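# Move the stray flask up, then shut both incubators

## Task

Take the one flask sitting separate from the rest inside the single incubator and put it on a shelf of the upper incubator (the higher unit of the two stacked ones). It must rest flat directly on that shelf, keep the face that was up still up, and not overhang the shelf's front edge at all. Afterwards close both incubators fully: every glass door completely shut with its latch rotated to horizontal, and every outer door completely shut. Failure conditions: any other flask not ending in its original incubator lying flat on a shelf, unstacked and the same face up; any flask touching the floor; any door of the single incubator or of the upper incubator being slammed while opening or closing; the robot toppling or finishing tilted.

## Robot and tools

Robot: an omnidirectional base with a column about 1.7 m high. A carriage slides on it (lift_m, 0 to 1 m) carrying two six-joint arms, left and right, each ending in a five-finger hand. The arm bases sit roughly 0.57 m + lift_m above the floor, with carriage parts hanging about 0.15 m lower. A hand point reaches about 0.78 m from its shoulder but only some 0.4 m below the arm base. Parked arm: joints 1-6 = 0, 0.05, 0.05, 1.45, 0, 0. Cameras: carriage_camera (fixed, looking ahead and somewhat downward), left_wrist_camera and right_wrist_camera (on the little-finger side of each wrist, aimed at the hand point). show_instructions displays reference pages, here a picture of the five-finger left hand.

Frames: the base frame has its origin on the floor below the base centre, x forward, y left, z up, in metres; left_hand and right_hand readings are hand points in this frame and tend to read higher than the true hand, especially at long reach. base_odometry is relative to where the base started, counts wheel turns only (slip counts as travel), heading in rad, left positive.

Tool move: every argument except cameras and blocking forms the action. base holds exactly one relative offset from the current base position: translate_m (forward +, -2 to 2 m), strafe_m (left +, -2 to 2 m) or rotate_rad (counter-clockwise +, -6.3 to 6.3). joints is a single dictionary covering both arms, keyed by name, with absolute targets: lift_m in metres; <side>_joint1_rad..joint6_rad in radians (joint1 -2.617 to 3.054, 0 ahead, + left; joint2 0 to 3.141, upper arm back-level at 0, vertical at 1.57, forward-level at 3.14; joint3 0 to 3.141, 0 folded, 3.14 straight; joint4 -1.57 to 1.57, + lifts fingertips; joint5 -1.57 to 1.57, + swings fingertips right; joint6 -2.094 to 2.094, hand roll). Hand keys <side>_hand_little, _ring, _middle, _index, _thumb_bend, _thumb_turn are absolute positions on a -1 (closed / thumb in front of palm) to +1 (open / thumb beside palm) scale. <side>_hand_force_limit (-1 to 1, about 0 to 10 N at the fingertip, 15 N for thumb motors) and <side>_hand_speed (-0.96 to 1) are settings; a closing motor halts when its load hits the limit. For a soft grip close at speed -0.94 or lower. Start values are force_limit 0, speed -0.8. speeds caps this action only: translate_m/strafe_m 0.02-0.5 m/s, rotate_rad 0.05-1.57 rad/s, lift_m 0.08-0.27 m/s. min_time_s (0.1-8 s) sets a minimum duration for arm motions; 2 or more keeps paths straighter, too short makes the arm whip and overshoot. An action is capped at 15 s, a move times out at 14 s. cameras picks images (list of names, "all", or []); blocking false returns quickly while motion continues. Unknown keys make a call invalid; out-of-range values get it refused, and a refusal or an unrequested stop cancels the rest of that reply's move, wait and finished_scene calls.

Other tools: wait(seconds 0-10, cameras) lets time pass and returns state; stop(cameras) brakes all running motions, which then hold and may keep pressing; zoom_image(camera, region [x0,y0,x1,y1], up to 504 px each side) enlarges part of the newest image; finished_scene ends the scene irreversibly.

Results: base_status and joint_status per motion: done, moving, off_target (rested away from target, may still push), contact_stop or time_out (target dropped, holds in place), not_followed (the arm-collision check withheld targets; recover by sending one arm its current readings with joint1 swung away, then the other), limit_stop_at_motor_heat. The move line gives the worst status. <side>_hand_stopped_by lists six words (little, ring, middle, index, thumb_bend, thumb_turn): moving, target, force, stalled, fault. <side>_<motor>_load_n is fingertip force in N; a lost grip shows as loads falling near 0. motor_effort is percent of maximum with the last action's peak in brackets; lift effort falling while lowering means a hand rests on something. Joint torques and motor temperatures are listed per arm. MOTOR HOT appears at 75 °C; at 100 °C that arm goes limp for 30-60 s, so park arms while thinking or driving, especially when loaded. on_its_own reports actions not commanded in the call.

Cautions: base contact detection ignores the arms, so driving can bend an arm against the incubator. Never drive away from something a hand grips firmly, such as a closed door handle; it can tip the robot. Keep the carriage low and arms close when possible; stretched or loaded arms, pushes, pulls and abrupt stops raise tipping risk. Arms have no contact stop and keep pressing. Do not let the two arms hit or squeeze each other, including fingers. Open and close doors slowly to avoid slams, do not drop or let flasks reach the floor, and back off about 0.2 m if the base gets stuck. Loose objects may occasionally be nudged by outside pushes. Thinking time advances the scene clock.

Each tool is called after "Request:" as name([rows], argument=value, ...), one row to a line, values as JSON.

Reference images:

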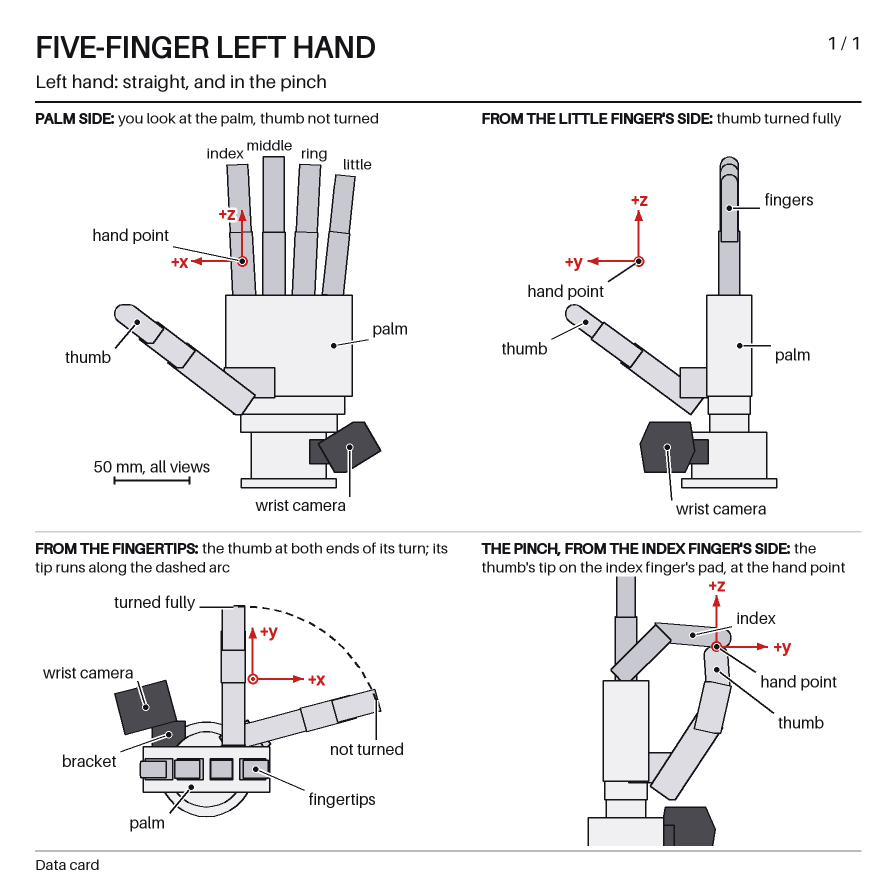

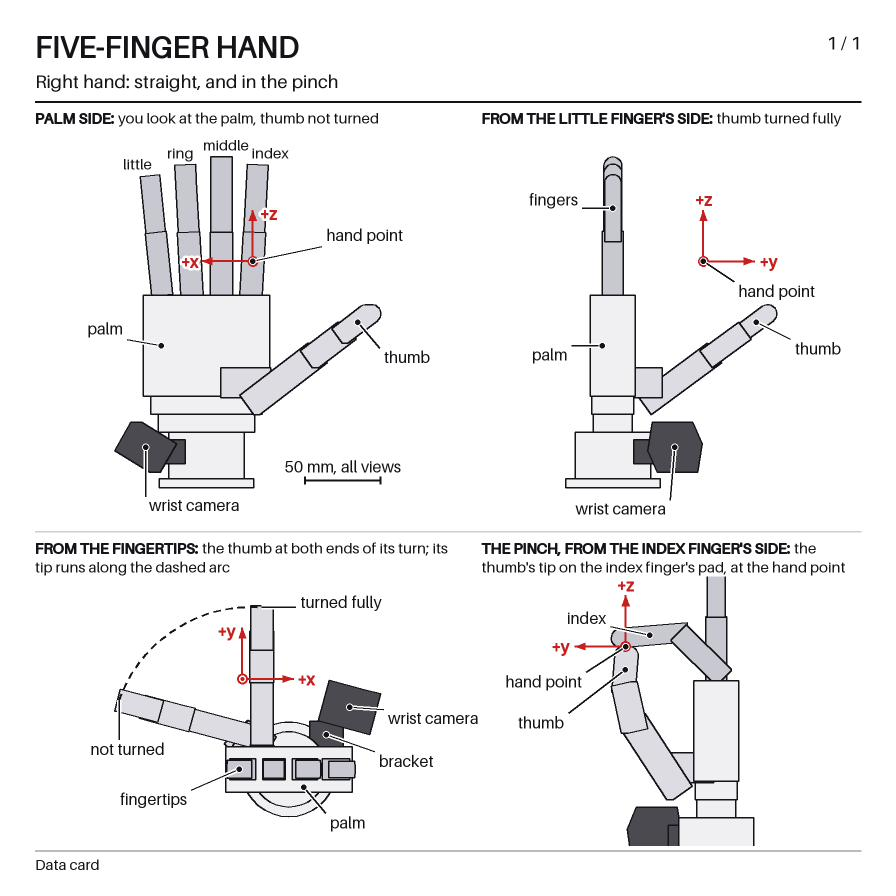

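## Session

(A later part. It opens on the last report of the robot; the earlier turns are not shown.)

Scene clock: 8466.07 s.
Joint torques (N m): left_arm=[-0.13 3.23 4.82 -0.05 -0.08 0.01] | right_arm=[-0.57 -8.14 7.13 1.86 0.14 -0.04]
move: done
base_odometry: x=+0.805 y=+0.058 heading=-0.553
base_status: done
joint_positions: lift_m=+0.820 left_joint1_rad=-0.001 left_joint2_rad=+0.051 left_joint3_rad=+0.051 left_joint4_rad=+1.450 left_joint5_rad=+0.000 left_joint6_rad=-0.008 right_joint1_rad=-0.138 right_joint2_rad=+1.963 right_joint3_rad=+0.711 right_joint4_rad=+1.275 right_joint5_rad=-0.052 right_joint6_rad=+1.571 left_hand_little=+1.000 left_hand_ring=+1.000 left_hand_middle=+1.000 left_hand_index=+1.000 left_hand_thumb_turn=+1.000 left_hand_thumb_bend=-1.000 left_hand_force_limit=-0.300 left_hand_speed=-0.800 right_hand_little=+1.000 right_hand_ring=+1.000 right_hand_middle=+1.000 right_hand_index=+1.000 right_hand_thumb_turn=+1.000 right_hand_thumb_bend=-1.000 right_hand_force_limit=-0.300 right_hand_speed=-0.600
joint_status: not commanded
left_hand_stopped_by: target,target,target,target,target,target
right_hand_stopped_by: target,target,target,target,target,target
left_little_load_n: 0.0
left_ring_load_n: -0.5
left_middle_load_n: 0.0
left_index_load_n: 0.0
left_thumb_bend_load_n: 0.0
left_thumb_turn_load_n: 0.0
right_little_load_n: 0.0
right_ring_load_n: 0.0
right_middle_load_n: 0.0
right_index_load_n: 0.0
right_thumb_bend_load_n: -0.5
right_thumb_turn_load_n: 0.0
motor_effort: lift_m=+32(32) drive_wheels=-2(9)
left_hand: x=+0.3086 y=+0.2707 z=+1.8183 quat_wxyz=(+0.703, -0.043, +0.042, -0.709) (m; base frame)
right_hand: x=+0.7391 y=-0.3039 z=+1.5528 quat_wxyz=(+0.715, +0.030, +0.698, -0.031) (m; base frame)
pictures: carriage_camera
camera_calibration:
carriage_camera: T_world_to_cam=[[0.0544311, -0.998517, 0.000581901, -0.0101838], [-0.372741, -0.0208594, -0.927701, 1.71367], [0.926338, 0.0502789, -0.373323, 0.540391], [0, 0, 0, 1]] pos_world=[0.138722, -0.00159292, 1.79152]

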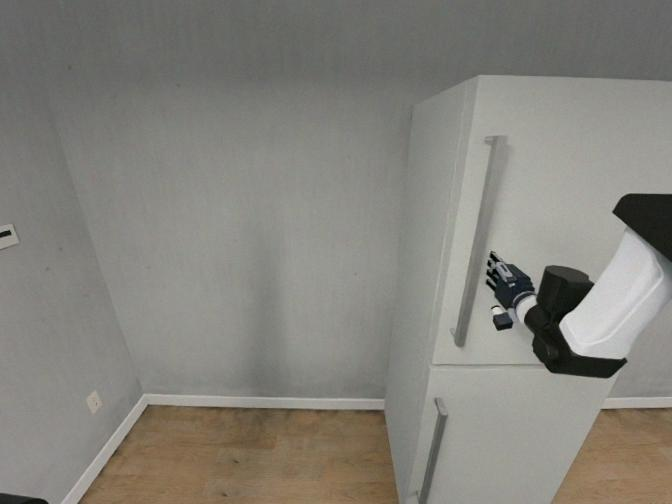

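Request:
move(base={"translate_m": -0.75}, speeds={"translate_m": 0.25})

Request:
move(base={"strafe_m": -1.35}, joints={"lift_m": 0.5, "right_joint1_rad": 0, "right_joint2_rad": 0.05, "right_joint3_rad": 0.05, "right_joint4_rad": 1.45, "right_joint5_rad": 0, "right_joint6_rad": 0}, speeds={"strafe_m": 0.2}, min_time_s=4, cameras=["carriage_camera"])

Scene clock: 8485.40 s.
Joint torques (N m): left_arm=[-0.14 3.1 4.94 -0.03 -0.08 0] | right_arm=[-0.57 -8.12 7.15 1.87 0.13 -0.04]
move: done
base_odometry: x=+0.167 y=+0.452 heading=-0.553
base_status: done
joint_positions: lift_m=+0.820 left_joint1_rad=-0.001 left_joint2_rad=+0.051 left_joint3_rad=+0.051 left_joint4_rad=+1.450 left_joint5_rad=+0.000 left_joint6_rad=-0.008 right_joint1_rad=-0.138 right_joint2_rad=+1.963 right_joint3_rad=+0.711 right_joint4_rad=+1.275 right_joint5_rad=-0.052 right_joint6_rad=+1.571 left_hand_little=+1.000 left_hand_ring=+1.000 left_hand_middle=+1.000 left_hand_index=+1.000 left_hand_thumb_turn=+1.000 left_hand_thumb_bend=-1.000 left_hand_force_limit=-0.300 left_hand_speed=-0.800 right_hand_little=+1.000 right_hand_ring=+1.000 right_hand_middle=+1.000 right_hand_index=+1.000 right_hand_thumb_turn=+1.000 right_hand_thumb_bend=-1.000 right_hand_force_limit=-0.300 right_hand_speed=-0.600
joint_status: not commanded
left_hand_stopped_by: target,target,target,target,target,target
right_hand_stopped_by: target,target,target,target,target,target
left_little_load_n: 0.0
left_ring_load_n: 0.0
left_middle_load_n: 0.0
left_index_load_n: 0.0
left_thumb_bend_load_n: 0.0
left_thumb_turn_load_n: 0.0
right_little_load_n: 0.0
right_ring_load_n: 0.0
right_middle_load_n: 0.0
right_index_load_n: 0.0
right_thumb_bend_load_n: -0.5
right_thumb_turn_load_n: 0.0
motor_effort: lift_m=+32(32) drive_wheels=-1(13)
left_hand: x=+0.3087 y=+0.2707 z=+1.8183 quat_wxyz=(+0.703, -0.043, +0.042, -0.709) (m; base frame)
right_hand: x=+0.7391 y=-0.3040 z=+1.5526 quat_wxyz=(+0.714, +0.030, +0.698, -0.031) (m; base frame)
pictures: none

Scene clock: 8493.33 s.
Joint torques (N m): left_arm=[-0.14 3.23 4.82 -0.05 -0.1 0.01] | right_arm=[0.44 2.62 4.81 0.2 0.11 -0.2]
move: done
base_odometry: x=-0.542 y=-0.697 heading=-0.553
base_status: done
joint_positions: lift_m=+0.500 left_joint1_rad=-0.001 left_joint2_rad=+0.051 left_joint3_rad=+0.051 left_joint4_rad=+1.450 left_joint5_rad=-0.001 left_joint6_rad=-0.008 right_joint1_rad=-0.004 right_joint2_rad=+0.061 right_joint3_rad=+0.063 right_joint4_rad=+1.435 right_joint5_rad=-0.005 right_joint6_rad=+0.015 left_hand_little=+1.000 left_hand_ring=+1.000 left_hand_middle=+1.000 left_hand_index=+1.000 left_hand_thumb_turn=+1.000 left_hand_thumb_bend=-1.000 left_hand_force_limit=-0.300 left_hand_speed=-0.800 right_hand_little=+1.000 right_hand_ring=+1.000 right_hand_middle=+1.000 right_hand_index=+1.000 right_hand_thumb_turn=+1.000 right_hand_thumb_bend=-1.000 right_hand_force_limit=-0.300 right_hand_speed=-0.600
joint_status: all done
left_hand_stopped_by: target,target,target,target,target,target
right_hand_stopped_by: target,target,target,target,target,target
left_little_load_n: 0.0
left_ring_load_n: 0.0
left_middle_load_n: 0.0
left_index_load_n: 0.0
left_thumb_bend_load_n: 0.0
left_thumb_turn_load_n: 0.0
right_little_load_n: 0.0
right_ring_load_n: 0.0
right_middle_load_n: 0.0
right_index_load_n: 0.0
right_thumb_bend_load_n: 0.0
right_thumb_turn_load_n: 0.0
motor_effort: lift_m=+33(34) drive_wheels=-3(10)
left_hand: x=+0.3086 y=+0.2707 z=+1.4982 quat_wxyz=(+0.703, -0.043, +0.042, -0.709) (m; base frame)
right_hand: x=+0.3120 y=-0.2698 z=+1.5000 quat_wxyz=(+0.709, -0.048, +0.046, -0.702) (m; base frame)
pictures: carriage_camera
camera_calibration:
carriage_camera: T_world_to_cam=[[0.0544311, -0.998517, 0.000581901, -0.00999758], [-0.372741, -0.0208594, -0.927701, 1.41671], [0.926338, 0.0502789, -0.373323, 0.42089], [0, 0, 0, 1]] pos_world=[0.138722, -0.00159292, 1.47142]

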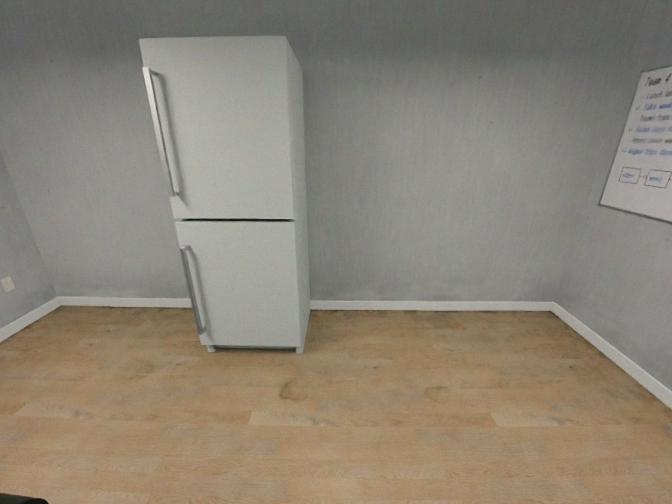

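Request:
move(base={"translate_m": 0.35}, speeds={"translate_m": 0.2})

Request:
move(base={"rotate_rad": -1.59}, speeds={"rotate_rad": 0.4}, cameras=["carriage_camera"])

Scene clock: 8504.97 s.
Joint torques (N m): left_arm=[-0.14 3.11 4.82 -0.05 -0.07 0] | right_arm=[0.44 2.63 4.85 0.13 0.11 -0.2]
Motor temperatures (°C): left_arm=[23 28 32 24 26 23] | right_arm=[25 41 37 35 24 23]
move: done
base_odometry: x=-0.244 y=-0.881 heading=-0.553
base_status: done
joint_positions: lift_m=+0.500 left_joint1_rad=-0.001 left_joint2_rad=+0.051 left_joint3_rad=+0.051 left_joint4_rad=+1.451 left_joint5_rad=-0.001 left_joint6_rad=-0.008 right_joint1_rad=-0.004 right_joint2_rad=+0.061 right_joint3_rad=+0.063 right_joint4_rad=+1.441 right_joint5_rad=-0.005 right_joint6_rad=+0.015 left_hand_little=+1.000 left_hand_ring=+1.000 left_hand_middle=+1.000 left_hand_index=+1.000 left_hand_thumb_turn=+1.000 left_hand_thumb_bend=-1.000 left_hand_force_limit=-0.300 left_hand_speed=-0.800 right_hand_little=+1.000 right_hand_ring=+1.000 right_hand_middle=+1.000 right_hand_index=+1.000 right_hand_thumb_turn=+1.000 right_hand_thumb_bend=-1.000 right_hand_force_limit=-0.300 right_hand_speed=-0.600
joint_status: not commanded
left_hand_stopped_by: target,target,target,target,target,target
right_hand_stopped_by: target,target,target,target,target,target
left_little_load_n: 0.0
left_ring_load_n: 0.0
left_middle_load_n: 0.0
left_index_load_n: 0.0
left_thumb_bend_load_n: 0.0
left_thumb_turn_load_n: 0.0
right_little_load_n: 0.0
right_ring_load_n: 0.0
right_middle_load_n: 0.0
right_index_load_n: 0.0
right_thumb_bend_load_n: 0.0
right_thumb_turn_load_n: 0.0
motor_effort: lift_m=+33(33) drive_wheels=-5(12)
left_hand: x=+0.3085 y=+0.2707 z=+1.4983 quat_wxyz=(+0.703, -0.043, +0.042, -0.709) (m; base frame)
right_hand: x=+0.3104 y=-0.2698 z=+1.5004 quat_wxyz=(+0.709, -0.046, +0.044, -0.702) (m; base frame)
pictures: none

Scene clock: 8509.73 s.
Joint torques (N m): left_arm=[-0.14 3.21 4.85 -0.04 -0.07 0.01] | right_arm=[0.44 2.66 4.88 0.12 0.1 -0.2]
move: done
base_odometry: x=-0.244 y=-0.881 heading=-2.143
base_status: done
joint_positions: lift_m=+0.500 left_joint1_rad=-0.001 left_joint2_rad=+0.051 left_joint3_rad=+0.051 left_joint4_rad=+1.451 left_joint5_rad=-0.001 left_joint6_rad=-0.008 right_joint1_rad=-0.004 right_joint2_rad=+0.061 right_joint3_rad=+0.063 right_joint4_rad=+1.441 right_joint5_rad=-0.004 right_joint6_rad=+0.014 left_hand_little=+1.000 left_hand_ring=+1.000 left_hand_middle=+1.000 left_hand_index=+1.000 left_hand_thumb_turn=+1.000 left_hand_thumb_bend=-1.000 left_hand_force_limit=-0.300 left_hand_speed=-0.800 right_hand_little=+1.000 right_hand_ring=+1.000 right_hand_middle=+1.000 right_hand_index=+1.000 right_hand_thumb_turn=+1.000 right_hand_thumb_bend=-1.000 right_hand_force_limit=-0.300 right_hand_speed=-0.600
joint_status: not commanded
left_hand_stopped_by: target,target,target,target,target,target
right_hand_stopped_by: target,target,target,target,target,target
left_little_load_n: 0.0
left_ring_load_n: 0.0
left_middle_load_n: 0.0
left_index_load_n: 0.0
left_thumb_bend_load_n: 0.0
left_thumb_turn_load_n: 0.0
right_little_load_n: 0.0
right_ring_load_n: 0.0
right_middle_load_n: 0.0
right_index_load_n: 0.0
right_thumb_bend_load_n: 0.0
right_thumb_turn_load_n: 0.0
motor_effort: lift_m=+33(33) drive_wheels=+5(13)
left_hand: x=+0.3085 y=+0.2707 z=+1.4983 quat_wxyz=(+0.703, -0.043, +0.042, -0.709) (m; base frame)
right_hand: x=+0.3104 y=-0.2699 z=+1.5004 quat_wxyz=(+0.709, -0.046, +0.044, -0.702) (m; base frame)
pictures: carriage_camera
camera_calibration:
carriage_camera: T_world_to_cam=[[0.0544311, -0.998517, 0.000581901, -0.00999758], [-0.372741, -0.0208594, -0.927701, 1.41671], [0.926338, 0.0502789, -0.373323, 0.42089], [0, 0, 0, 1]] pos_world=[0.138722, -0.00159292, 1.47142]

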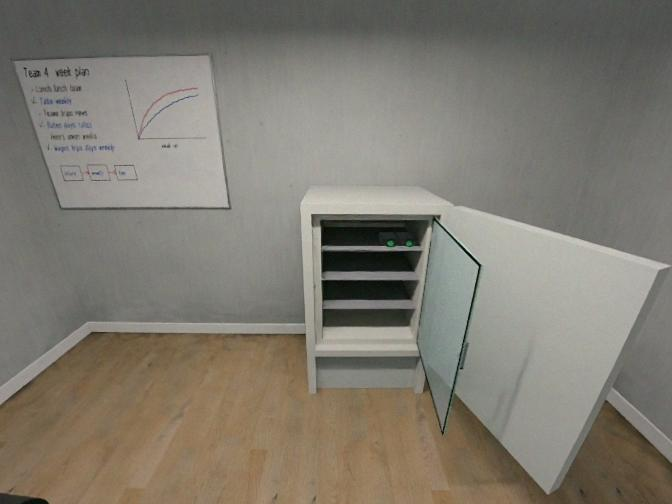

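Request:
zoom_image(camera="carriage_camera", region=[290, 170, 490, 320])

Request:
zoom_image(camera="carriage_camera", region=[290, 300, 490, 450])

Scaled by 2.520.

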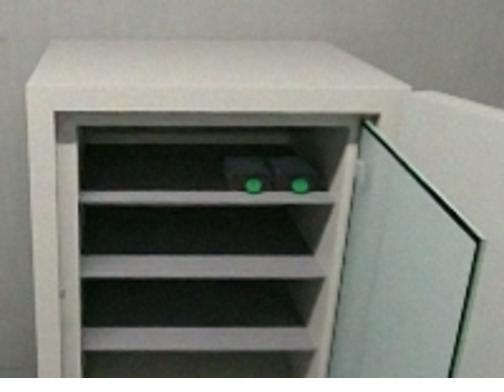

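Scaled by 2.520.

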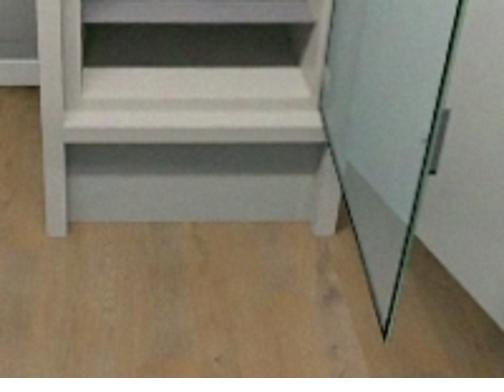

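Request:
move(joints={"lift_m": 0.25, "right_joint1_rad": -0.144, "right_joint2_rad": 1.975, "right_joint3_rad": 0.73, "right_joint4_rad": 1.255, "right_joint5_rad": -0.044, "right_joint6_rad": 1.57}, min_time_s=4)

Request:
move(base={"strafe_m": -0.12}, speeds={"strafe_m": 0.1}, cameras=["carriage_camera", "right_wrist_camera"])

Scene clock: 8619.17 s.
Joint torques (N m): left_arm=[-0.13 3.22 4.81 -0.05 -0.07 0.01] | right_arm=[-0.5 -7.45 7.28 1.85 -0.03 0.12]
Motor temperatures (°C): left_arm=[23 28 32 24 26 23] | right_arm=[25 37 35 30 24 23]
move: done
base_odometry: x=-0.244 y=-0.881 heading=-2.143
base_status: not commanded
joint_positions: lift_m=+0.250 left_joint1_rad=-0.001 left_joint2_rad=+0.051 left_joint3_rad=+0.051 left_joint4_rad=+1.451 left_joint5_rad=-0.001 left_joint6_rad=-0.008 right_joint1_rad=-0.139 right_joint2_rad=+1.957 right_joint3_rad=+0.710 right_joint4_rad=+1.277 right_joint5_rad=-0.035 right_joint6_rad=+1.555 left_hand_little=+1.000 left_hand_ring=+1.000 left_hand_middle=+1.000 left_hand_index=+1.000 left_hand_thumb_turn=+1.000 left_hand_thumb_bend=-1.000 left_hand_force_limit=-0.300 left_hand_speed=-0.800 right_hand_little=+1.000 right_hand_ring=+1.000 right_hand_middle=+1.000 right_hand_index=+1.000 right_hand_thumb_turn=+1.000 right_hand_thumb_bend=-1.000 right_hand_force_limit=-0.300 right_hand_speed=-0.600
joint_status: all done
left_hand_stopped_by: target,target,target,target,target,target
right_hand_stopped_by: target,target,target,target,target,target
left_little_load_n: 0.0
left_ring_load_n: 0.0
left_middle_load_n: 0.0
left_index_load_n: 0.0
left_thumb_bend_load_n: 0.0
left_thumb_turn_load_n: 0.0
right_little_load_n: 0.0
right_ring_load_n: 0.0
right_middle_load_n: 0.0
right_index_load_n: 0.0
right_thumb_bend_load_n: 0.0
right_thumb_turn_load_n: 0.0
motor_effort: lift_m=+33(33) drive_wheels=+5(5)
left_hand: x=+0.3085 y=+0.2707 z=+1.2483 quat_wxyz=(+0.703, -0.043, +0.042, -0.709) (m; base frame)
right_hand: x=+0.7391 y=-0.3069 z=+0.9848 quat_wxyz=(+0.716, +0.030, +0.696, -0.043) (m; base frame)
pictures: none

Scene clock: 8621.07 s.
Joint torques (N m): left_arm=[-0.14 3.23 4.82 -0.05 -0.06 0.01] | right_arm=[-0.16 -7.46 7.28 1.86 0.01 0.11]
move: done
base_odometry: x=-0.345 y=-0.816 heading=-2.144
base_status: done
joint_positions: lift_m=+0.250 left_joint1_rad=-0.001 left_joint2_rad=+0.051 left_joint3_rad=+0.051 left_joint4_rad=+1.451 left_joint5_rad=-0.001 left_joint6_rad=-0.008 right_joint1_rad=-0.142 right_joint2_rad=+1.957 right_joint3_rad=+0.710 right_joint4_rad=+1.276 right_joint5_rad=-0.039 right_joint6_rad=+1.556 left_hand_little=+1.000 left_hand_ring=+1.000 left_hand_middle=+1.000 left_hand_index=+1.000 left_hand_thumb_turn=+1.000 left_hand_thumb_bend=-1.000 left_hand_force_limit=-0.300 left_hand_speed=-0.800 right_hand_little=+1.000 right_hand_ring=+1.000 right_hand_middle=+1.000 right_hand_index=+1.000 right_hand_thumb_turn=+1.000 right_hand_thumb_bend=-1.000 right_hand_force_limit=-0.300 right_hand_speed=-0.600
joint_status: not commanded
left_hand_stopped_by: target,target,target,target,target,target
right_hand_stopped_by: target,target,target,target,target,target
left_little_load_n: 0.0
left_ring_load_n: 0.0
left_middle_load_n: 0.0
left_index_load_n: 0.0
left_thumb_bend_load_n: 0.0
left_thumb_turn_load_n: 0.0
right_little_load_n: 0.0
right_ring_load_n: 0.0
right_middle_load_n: 0.0
right_index_load_n: 0.0
right_thumb_bend_load_n: 0.0
right_thumb_turn_load_n: 0.0
motor_effort: lift_m=+33(33) drive_wheels=-9(15)
left_hand: x=+0.3085 y=+0.2708 z=+1.2483 quat_wxyz=(+0.703, -0.043, +0.042, -0.709) (m; base frame)
right_hand: x=+0.7389 y=-0.3080 z=+0.9846 quat_wxyz=(+0.716, +0.030, +0.696, -0.043) (m; base frame)
pictures: carriage_camera, right_wrist_camera
camera_calibration:
carriage_camera: T_world_to_cam=[[0.0544311, -0.998517, 0.000581901, -0.0098521], [-0.372741, -0.0208594, -0.927701, 1.18478], [0.926338, 0.0502789, -0.373323, 0.327559], [0, 0, 0, 1]] pos_world=[0.138722, -0.00159292, 1.22142]
right_wrist_camera: T_world_to_cam=[[0.0836439, 0.945178, -0.31566, 0.535438], [-0.457999, 0.317794, 0.830207, -0.374488], [0.885009, 0.0751302, 0.459472, -0.964198], [0, 0, 0, 1]] pos_world=[0.637022, -0.314634, 0.922942]

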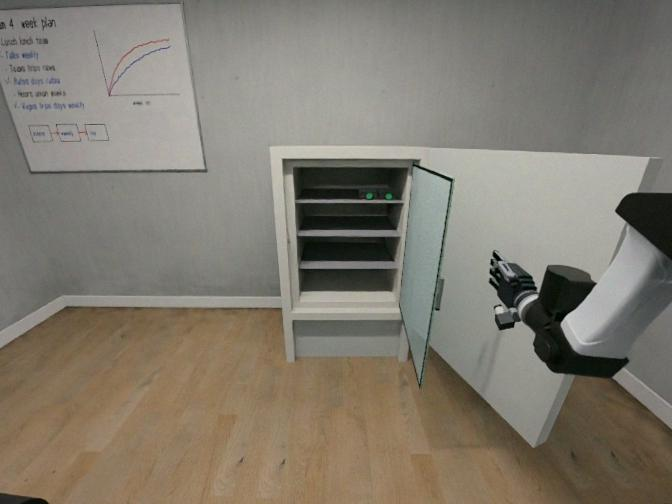

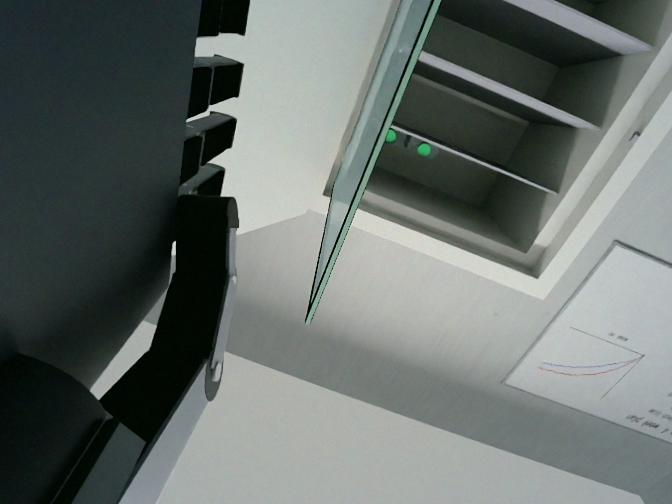

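Request:
move(base={"translate_m": 0.19}, joints={"lift_m": 0.29}, speeds={"translate_m": 0.1}, cameras=["carriage_camera", "right_wrist_camera"])

Scene clock: 8654.93 s.
Joint torques (N m): left_arm=[-0.13 3.38 4.81 -0.05 -0.06 0.01] | right_arm=[-0.18 -8.21 6.64 1.96 0.01 0.11]
move: done
base_odometry: x=-0.448 y=-0.976 heading=-2.144
base_status: done
joint_positions: lift_m=+0.290 left_joint1_rad=-0.001 left_joint2_rad=+0.051 left_joint3_rad=+0.051 left_joint4_rad=+1.450 left_joint5_rad=-0.001 left_joint6_rad=-0.008 right_joint1_rad=-0.142 right_joint2_rad=+1.964 right_joint3_rad=+0.717 right_joint4_rad=+1.267 right_joint5_rad=-0.039 right_joint6_rad=+1.556 left_hand_little=+1.000 left_hand_ring=+1.000 left_hand_middle=+1.000 left_hand_index=+1.000 left_hand_thumb_turn=+1.000 left_hand_thumb_bend=-1.000 left_hand_force_limit=-0.300 left_hand_speed=-0.800 right_hand_little=+1.000 right_hand_ring=+1.000 right_hand_middle=+1.000 right_hand_index=+1.000 right_hand_thumb_turn=+1.000 right_hand_thumb_bend=-1.000 right_hand_force_limit=-0.300 right_hand_speed=-0.600
joint_status: all done
left_hand_stopped_by: target,target,target,target,target,target
right_hand_stopped_by: target,target,target,target,target,target
left_little_load_n: 0.0
left_ring_load_n: 0.0
left_middle_load_n: 0.0
left_index_load_n: 0.0
left_thumb_bend_load_n: 0.0
left_thumb_turn_load_n: 0.0
right_little_load_n: 0.0
right_ring_load_n: 0.0
right_middle_load_n: 0.0
right_index_load_n: 0.0
right_thumb_bend_load_n: 0.0
right_thumb_turn_load_n: 0.0
motor_effort: lift_m=+32(39) drive_wheels=-6(11)
left_hand: x=+0.3088 y=+0.2708 z=+1.2883 quat_wxyz=(+0.703, -0.043, +0.042, -0.709) (m; base frame)
right_hand: x=+0.7410 y=-0.3083 z=+1.0217 quat_wxyz=(+0.713, +0.031, +0.699, -0.042) (m; base frame)
pictures: carriage_camera, right_wrist_camera
camera_calibration:
carriage_camera: T_world_to_cam=[[0.0544311, -0.998517, 0.000581901, -0.00987543], [-0.372741, -0.0208594, -0.927701, 1.22198], [0.926338, 0.0502789, -0.373323, 0.34253], [0, 0, 0, 1]] pos_world=[0.138722, -0.00159292, 1.26152]
right_wrist_camera: T_world_to_cam=[[0.0808954, 0.945674, -0.314892, 0.548643], [-0.450834, 0.316479, 0.834619, -0.414451], [0.888934, 0.0744475, 0.451944, -0.978412], [0, 0, 0, 1]] pos_world=[0.638513, -0.314832, 0.96086]

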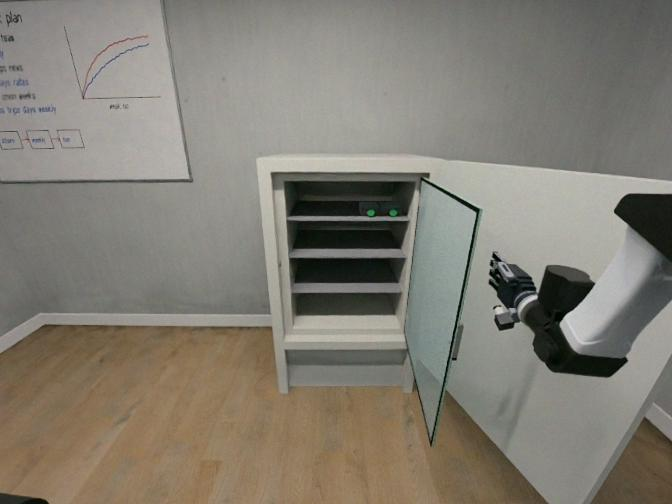

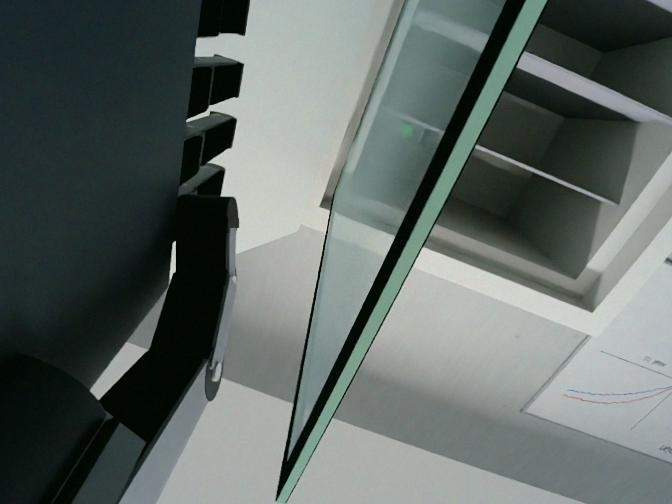

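Request:
move(base={"strafe_m": 0.17}, speeds={"strafe_m": 0.05})

Request:
move(base={"translate_m": 0.02}, speeds={"translate_m": 0.05})

Request:
move(base={"strafe_m": 0.08}, speeds={"strafe_m": 0.05}, cameras=["carriage_camera", "right_wrist_camera"])

Scene clock: 8673.07 s.
Joint torques (N m): left_arm=[-0.13 3.25 4.83 -0.04 0.01 0.01] | right_arm=[0.13 -8.25 6.65 1.95 -0.01 0.07]
Motor temperatures (°C): left_arm=[23 28 32 24 26 23] | right_arm=[25 39 38 35 24 23]
move: done
base_odometry: x=-0.306 y=-1.068 heading=-2.145
base_status: done
joint_positions: lift_m=+0.290 left_joint1_rad=-0.001 left_joint2_rad=+0.051 left_joint3_rad=+0.051 left_joint4_rad=+1.450 left_joint5_rad=-0.001 left_joint6_rad=-0.008 right_joint1_rad=-0.145 right_joint2_rad=+1.964 right_joint3_rad=+0.717 right_joint4_rad=+1.267 right_joint5_rad=-0.037 right_joint6_rad=+1.561 left_hand_little=+1.000 left_hand_ring=+1.000 left_hand_middle=+1.000 left_hand_index=+1.000 left_hand_thumb_turn=+1.000 left_hand_thumb_bend=-1.000 left_hand_force_limit=-0.300 left_hand_speed=-0.800 right_hand_little=+1.000 right_hand_ring=+1.000 right_hand_middle=+1.000 right_hand_index=+1.000 right_hand_thumb_turn=+1.000 right_hand_thumb_bend=-1.000 right_hand_force_limit=-0.300 right_hand_speed=-0.600
joint_status: not commanded
left_hand_stopped_by: target,target,target,target,target,target
right_hand_stopped_by: target,target,target,target,target,target
left_little_load_n: 0.0
left_ring_load_n: 0.0
left_middle_load_n: 0.5
left_index_load_n: 0.0
left_thumb_bend_load_n: 0.0
left_thumb_turn_load_n: 0.0
right_little_load_n: 0.0
right_ring_load_n: 0.0
right_middle_load_n: 0.0
right_index_load_n: 0.0
right_thumb_bend_load_n: 0.0
right_thumb_turn_load_n: 0.0
motor_effort: lift_m=+32(32) drive_wheels=-3(9)
left_hand: x=+0.3088 y=+0.2708 z=+1.2883 quat_wxyz=(+0.703, -0.043, +0.042, -0.709) (m; base frame)
right_hand: x=+0.7410 y=-0.3102 z=+1.0220 quat_wxyz=(+0.713, +0.034, +0.699, -0.042) (m; base frame)
pictures: none

Scene clock: 8673.97 s.
Joint torques (N m): left_arm=[-0.16 3.25 4.83 -0.01 -0.07 0.01] | right_arm=[0.08 -8.24 6.65 1.95 -0.01 0.07]
move: done
base_odometry: x=-0.316 y=-1.085 heading=-2.144
base_status: done
joint_positions: lift_m=+0.290 left_joint1_rad=-0.001 left_joint2_rad=+0.051 left_joint3_rad=+0.051 left_joint4_rad=+1.448 left_joint5_rad=-0.001 left_joint6_rad=-0.008 right_joint1_rad=-0.145 right_joint2_rad=+1.964 right_joint3_rad=+0.717 right_joint4_rad=+1.267 right_joint5_rad=-0.037 right_joint6_rad=+1.561 left_hand_little=+1.000 left_hand_ring=+1.000 left_hand_middle=+1.000 left_hand_index=+1.000 left_hand_thumb_turn=+1.000 left_hand_thumb_bend=-1.000 left_hand_force_limit=-0.300 left_hand_speed=-0.800 right_hand_little=+1.000 right_hand_ring=+1.000 right_hand_middle=+1.000 right_hand_index=+1.000 right_hand_thumb_turn=+1.000 right_hand_thumb_bend=-1.000 right_hand_force_limit=-0.300 right_hand_speed=-0.600
joint_status: not commanded
left_hand_stopped_by: target,target,target,target,target,target
right_hand_stopped_by: target,target,target,target,target,target
left_little_load_n: 0.0
left_ring_load_n: 0.0
left_middle_load_n: 0.0
left_index_load_n: 0.0
left_thumb_bend_load_n: 0.0
left_thumb_turn_load_n: 0.5
right_little_load_n: 0.0
right_ring_load_n: 0.0
right_middle_load_n: 0.0
right_index_load_n: 0.0
right_thumb_bend_load_n: 0.0
right_thumb_turn_load_n: 0.0
motor_effort: lift_m=+31(32) drive_wheels=-6(10)
left_hand: x=+0.3093 y=+0.2708 z=+1.2881 quat_wxyz=(+0.703, -0.044, +0.043, -0.709) (m; base frame)
right_hand: x=+0.7410 y=-0.3102 z=+1.0220 quat_wxyz=(+0.713, +0.034, +0.699, -0.042) (m; base frame)
pictures: none

Scene clock: 8676.07 s.
Joint torques (N m): left_arm=[-0.13 3.22 4.82 -0.01 -0.08 0.01] | right_arm=[0.25 -8.24 6.64 1.95 -0.02 0.07]
move: done
base_odometry: x=-0.249 y=-1.128 heading=-2.145
base_status: done
joint_positions: lift_m=+0.290 left_joint1_rad=-0.001 left_joint2_rad=+0.051 left_joint3_rad=+0.051 left_joint4_rad=+1.448 left_joint5_rad=-0.001 left_joint6_rad=-0.008 right_joint1_rad=-0.146 right_joint2_rad=+1.964 right_joint3_rad=+0.717 right_joint4_rad=+1.267 right_joint5_rad=-0.036 right_joint6_rad=+1.561 left_hand_little=+1.000 left_hand_ring=+1.000 left_hand_middle=+1.000 left_hand_index=+1.000 left_hand_thumb_turn=+1.000 left_hand_thumb_bend=-1.000 left_hand_force_limit=-0.300 left_hand_speed=-0.800 right_hand_little=+1.000 right_hand_ring=+1.000 right_hand_middle=+1.000 right_hand_index=+1.000 right_hand_thumb_turn=+1.000 right_hand_thumb_bend=-1.000 right_hand_force_limit=-0.300 right_hand_speed=-0.600
joint_status: not commanded
left_hand_stopped_by: target,target,target,target,target,target
right_hand_stopped_by: target,target,target,target,target,target
left_little_load_n: 0.0
left_ring_load_n: 0.0
left_middle_load_n: 0.0
left_index_load_n: 0.0
left_thumb_bend_load_n: -0.5
left_thumb_turn_load_n: 0.0
right_little_load_n: 0.0
right_ring_load_n: 0.0
right_middle_load_n: 0.0
right_index_load_n: 0.0
right_thumb_bend_load_n: 0.0
right_thumb_turn_load_n: -0.5
motor_effort: lift_m=+31(32) drive_wheels=-4(11)
left_hand: x=+0.3092 y=+0.2708 z=+1.2882 quat_wxyz=(+0.703, -0.044, +0.043, -0.709) (m; base frame)
right_hand: x=+0.7411 y=-0.3111 z=+1.0219 quat_wxyz=(+0.713, +0.035, +0.699, -0.043) (m; base frame)
pictures: carriage_camera, right_wrist_camera
camera_calibration:
carriage_camera: T_world_to_cam=[[0.0544311, -0.998517, 0.000581901, -0.00987543], [-0.372741, -0.0208594, -0.927701, 1.22198], [0.926338, 0.0502789, -0.373323, 0.34253], [0, 0, 0, 1]] pos_world=[0.138722, -0.00159292, 1.26152]
right_wrist_camera: T_world_to_cam=[[0.0873614, 0.94658, -0.31041, 0.542328], [-0.448769, 0.315588, 0.836068, -0.416971], [0.889367, 0.0662623, 0.452366, -0.981732], [0, 0, 0, 1]] pos_world=[0.638618, -0.316714, 0.961063]

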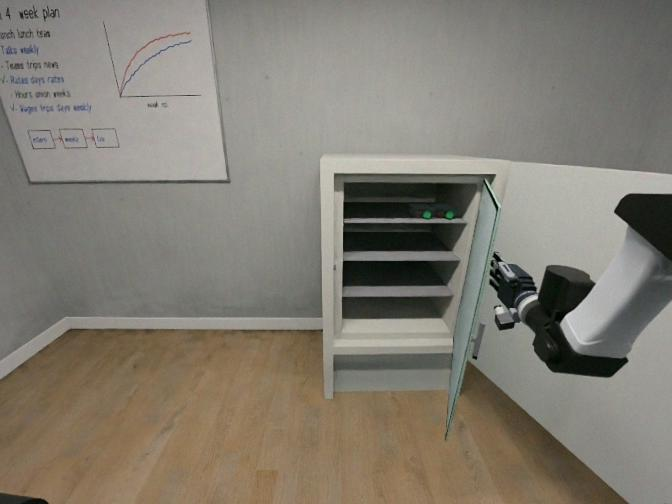

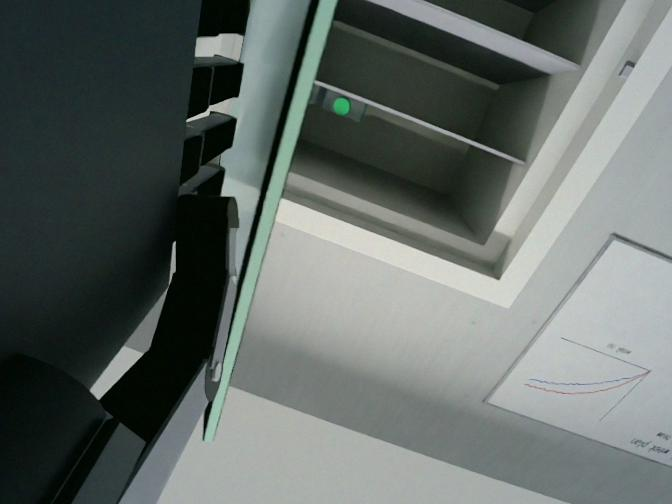

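Request:
move(base={"translate_m": 0.02}, speeds={"translate_m": 0.05})

Request:
move(base={"strafe_m": 0.08}, speeds={"strafe_m": 0.05})

Request:
move(base={"translate_m": 0.035}, speeds={"translate_m": 0.05})

Request:
move(base={"strafe_m": 0.06}, speeds={"strafe_m": 0.05}, cameras=["carriage_camera", "right_wrist_camera"])

Scene clock: 8687.73 s.
Joint torques (N m): left_arm=[-0.14 3.22 4.83 0 -0.06 0.01] | right_arm=[0.18 -8.24 6.64 1.96 -0.02 0.07]
move: done
base_odometry: x=-0.260 y=-1.145 heading=-2.144
base_status: done
joint_positions: lift_m=+0.290 left_joint1_rad=-0.001 left_joint2_rad=+0.051 left_joint3_rad=+0.051 left_joint4_rad=+1.447 left_joint5_rad=-0.001 left_joint6_rad=-0.008 right_joint1_rad=-0.146 right_joint2_rad=+1.964 right_joint3_rad=+0.717 right_joint4_rad=+1.267 right_joint5_rad=-0.036 right_joint6_rad=+1.561 left_hand_little=+1.000 left_hand_ring=+1.000 left_hand_middle=+1.000 left_hand_index=+1.000 left_hand_thumb_turn=+1.000 left_hand_thumb_bend=-1.000 left_hand_force_limit=-0.300 left_hand_speed=-0.800 right_hand_little=+1.000 right_hand_ring=+1.000 right_hand_middle=+1.000 right_hand_index=+1.000 right_hand_thumb_turn=+1.000 right_hand_thumb_bend=-1.000 right_hand_force_limit=-0.300 right_hand_speed=-0.600
joint_status: not commanded
left_hand_stopped_by: target,target,target,target,target,target
right_hand_stopped_by: target,target,target,target,target,target
left_little_load_n: 0.0
left_ring_load_n: 0.0
left_middle_load_n: 0.0
left_index_load_n: 0.5
left_thumb_bend_load_n: 0.0
left_thumb_turn_load_n: 0.0
right_little_load_n: 0.0
right_ring_load_n: 0.0
right_middle_load_n: 0.0
right_index_load_n: 0.0
right_thumb_bend_load_n: 0.0
right_thumb_turn_load_n: 0.0
motor_effort: lift_m=+32(32) drive_wheels=-6(9)
left_hand: x=+0.3095 y=+0.2708 z=+1.2881 quat_wxyz=(+0.703, -0.044, +0.043, -0.709) (m; base frame)
right_hand: x=+0.7411 y=-0.3111 z=+1.0219 quat_wxyz=(+0.713, +0.035, +0.699, -0.043) (m; base frame)
pictures: none

Scene clock: 8689.83 s.
Joint torques (N m): left_arm=[-0.14 3.23 4.82 0 -0.05 0.01] | right_arm=[0.24 -8.24 6.64 1.95 -0.01 0.07]
move: done
base_odometry: x=-0.193 y=-1.189 heading=-2.144
base_status: done
joint_positions: lift_m=+0.290 left_joint1_rad=-0.001 left_joint2_rad=+0.051 left_joint3_rad=+0.051 left_joint4_rad=+1.447 left_joint5_rad=-0.001 left_joint6_rad=-0.008 right_joint1_rad=-0.146 right_joint2_rad=+1.964 right_joint3_rad=+0.717 right_joint4_rad=+1.267 right_joint5_rad=-0.036 right_joint6_rad=+1.561 left_hand_little=+1.000 left_hand_ring=+1.000 left_hand_middle=+1.000 left_hand_index=+1.000 left_hand_thumb_turn=+1.000 left_hand_thumb_bend=-1.000 left_hand_force_limit=-0.300 left_hand_speed=-0.800 right_hand_little=+1.000 right_hand_ring=+1.000 right_hand_middle=+1.000 right_hand_index=+1.000 right_hand_thumb_turn=+1.000 right_hand_thumb_bend=-1.000 right_hand_force_limit=-0.300 right_hand_speed=-0.600
joint_status: not commanded
left_hand_stopped_by: target,target,target,target,target,target
right_hand_stopped_by: target,target,target,target,target,target
left_little_load_n: 0.0
left_ring_load_n: 0.0
left_middle_load_n: 0.0
left_index_load_n: 0.0
left_thumb_bend_load_n: 0.0
left_thumb_turn_load_n: 0.0
right_little_load_n: 0.0
right_ring_load_n: 0.0
right_middle_load_n: 0.0
right_index_load_n: 0.0
right_thumb_bend_load_n: 0.0
right_thumb_turn_load_n: 0.0
motor_effort: lift_m=+32(32) drive_wheels=-4(11)
left_hand: x=+0.3094 y=+0.2708 z=+1.2881 quat_wxyz=(+0.703, -0.044, +0.043, -0.709) (m; base frame)
right_hand: x=+0.7411 y=-0.3110 z=+1.0219 quat_wxyz=(+0.713, +0.035, +0.699, -0.043) (m; base frame)
pictures: none

Scene clock: 8691.03 s.
Joint torques (N m): left_arm=[-0.13 3.22 4.82 -0.06 -0.06 0.01] | right_arm=[0.23 -8.23 6.65 1.96 -0.02 0.07]
move: done
base_odometry: x=-0.211 y=-1.218 heading=-2.144
base_status: done
joint_positions: lift_m=+0.290 left_joint1_rad=-0.001 left_joint2_rad=+0.051 left_joint3_rad=+0.051 left_joint4_rad=+1.448 left_joint5_rad=-0.001 left_joint6_rad=-0.008 right_joint1_rad=-0.146 right_joint2_rad=+1.964 right_joint3_rad=+0.717 right_joint4_rad=+1.267 right_joint5_rad=-0.036 right_joint6_rad=+1.561 left_hand_little=+1.000 left_hand_ring=+1.000 left_hand_middle=+1.000 left_hand_index=+1.000 left_hand_thumb_turn=+1.000 left_hand_thumb_bend=-1.000 left_hand_force_limit=-0.300 left_hand_speed=-0.800 right_hand_little=+1.000 right_hand_ring=+1.000 right_hand_middle=+1.000 right_hand_index=+1.000 right_hand_thumb_turn=+1.000 right_hand_thumb_bend=-1.000 right_hand_force_limit=-0.300 right_hand_speed=-0.600
joint_status: not commanded
left_hand_stopped_by: target,target,target,target,target,target
right_hand_stopped_by: target,target,target,target,target,target
left_little_load_n: 0.0
left_ring_load_n: 0.0
left_middle_load_n: 0.0
left_index_load_n: 0.0
left_thumb_bend_load_n: 0.0
left_thumb_turn_load_n: 0.0
right_little_load_n: 0.0
right_ring_load_n: 0.0
right_middle_load_n: 0.0
right_index_load_n: 0.0
right_thumb_bend_load_n: 0.0
right_thumb_turn_load_n: -0.5
motor_effort: lift_m=+32(32) drive_wheels=-6(10)
left_hand: x=+0.3092 y=+0.2708 z=+1.2882 quat_wxyz=(+0.703, -0.044, +0.043, -0.709) (m; base frame)
right_hand: x=+0.7411 y=-0.3110 z=+1.0218 quat_wxyz=(+0.713, +0.035, +0.699, -0.043) (m; base frame)
pictures: none

Scene clock: 8692.73 s.
Joint torques (N m): left_arm=[-0.16 3.23 4.83 -0.01 -0.12 0.01] | right_arm=[0.18 -8.24 6.64 1.96 -0.02 0.07]
move: done
base_odometry: x=-0.161 y=-1.251 heading=-2.144
base_status: done
joint_positions: lift_m=+0.290 left_joint1_rad=-0.001 left_joint2_rad=+0.051 left_joint3_rad=+0.051 left_joint4_rad=+1.448 left_joint5_rad=-0.001 left_joint6_rad=-0.008 right_joint1_rad=-0.146 right_joint2_rad=+1.964 right_joint3_rad=+0.717 right_joint4_rad=+1.267 right_joint5_rad=-0.036 right_joint6_rad=+1.561 left_hand_little=+1.000 left_hand_ring=+1.000 left_hand_middle=+1.000 left_hand_index=+1.000 left_hand_thumb_turn=+1.000 left_hand_thumb_bend=-1.000 left_hand_force_limit=-0.300 left_hand_speed=-0.800 right_hand_little=+1.000 right_hand_ring=+1.000 right_hand_middle=+1.000 right_hand_index=+1.000 right_hand_thumb_turn=+1.000 right_hand_thumb_bend=-1.000 right_hand_force_limit=-0.300 right_hand_speed=-0.600
joint_status: not commanded
left_hand_stopped_by: target,target,target,target,target,target
right_hand_stopped_by: target,target,target,target,target,target
left_little_load_n: 0.0
left_ring_load_n: -0.5
left_middle_load_n: 0.0
left_index_load_n: 0.0
left_thumb_bend_load_n: 0.0
left_thumb_turn_load_n: 0.0
right_little_load_n: 0.0
right_ring_load_n: 0.0
right_middle_load_n: 0.0
right_index_load_n: 0.0
right_thumb_bend_load_n: 0.0
right_thumb_turn_load_n: -0.5
motor_effort: lift_m=+31(32) drive_wheels=-4(11)
left_hand: x=+0.3092 y=+0.2708 z=+1.2882 quat_wxyz=(+0.703, -0.044, +0.043, -0.709) (m; base frame)
right_hand: x=+0.7411 y=-0.3112 z=+1.0218 quat_wxyz=(+0.713, +0.035, +0.699, -0.043) (m; base frame)
pictures: carriage_camera, right_wrist_camera
camera_calibration:
carriage_camera: T_world_to_cam=[[0.0544311, -0.998517, 0.000581901, -0.00987543], [-0.372741, -0.0208594, -0.927701, 1.22198], [0.926338, 0.0502789, -0.373323, 0.34253], [0, 0, 0, 1]] pos_world=[0.138722, -0.00159292, 1.26152]
right_wrist_camera: T_world_to_cam=[[0.0875932, 0.946538, -0.310473, 0.542196], [-0.448366, 0.315778, 0.836213, -0.417225], [0.889548, 0.065959, 0.452055, -0.9816], [0, 0, 0, 1]] pos_world=[0.638618, -0.316713, 0.960963]

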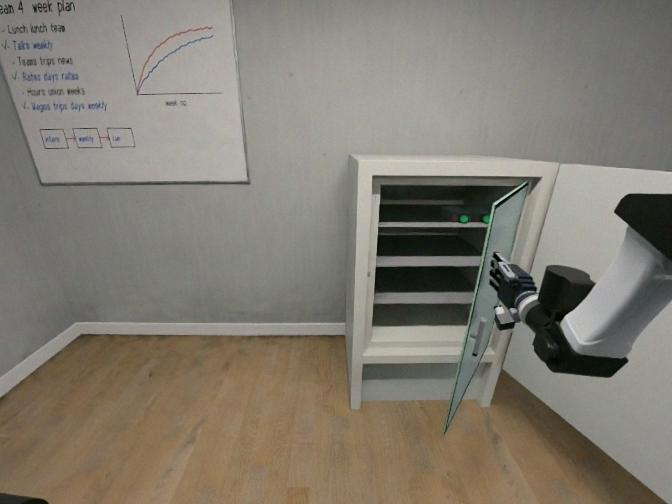

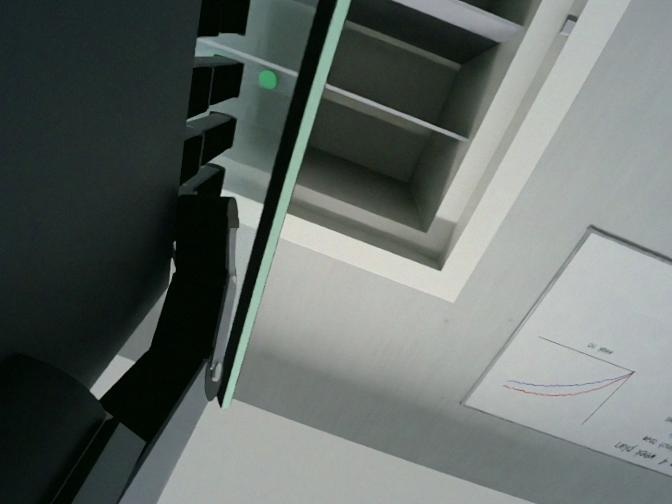

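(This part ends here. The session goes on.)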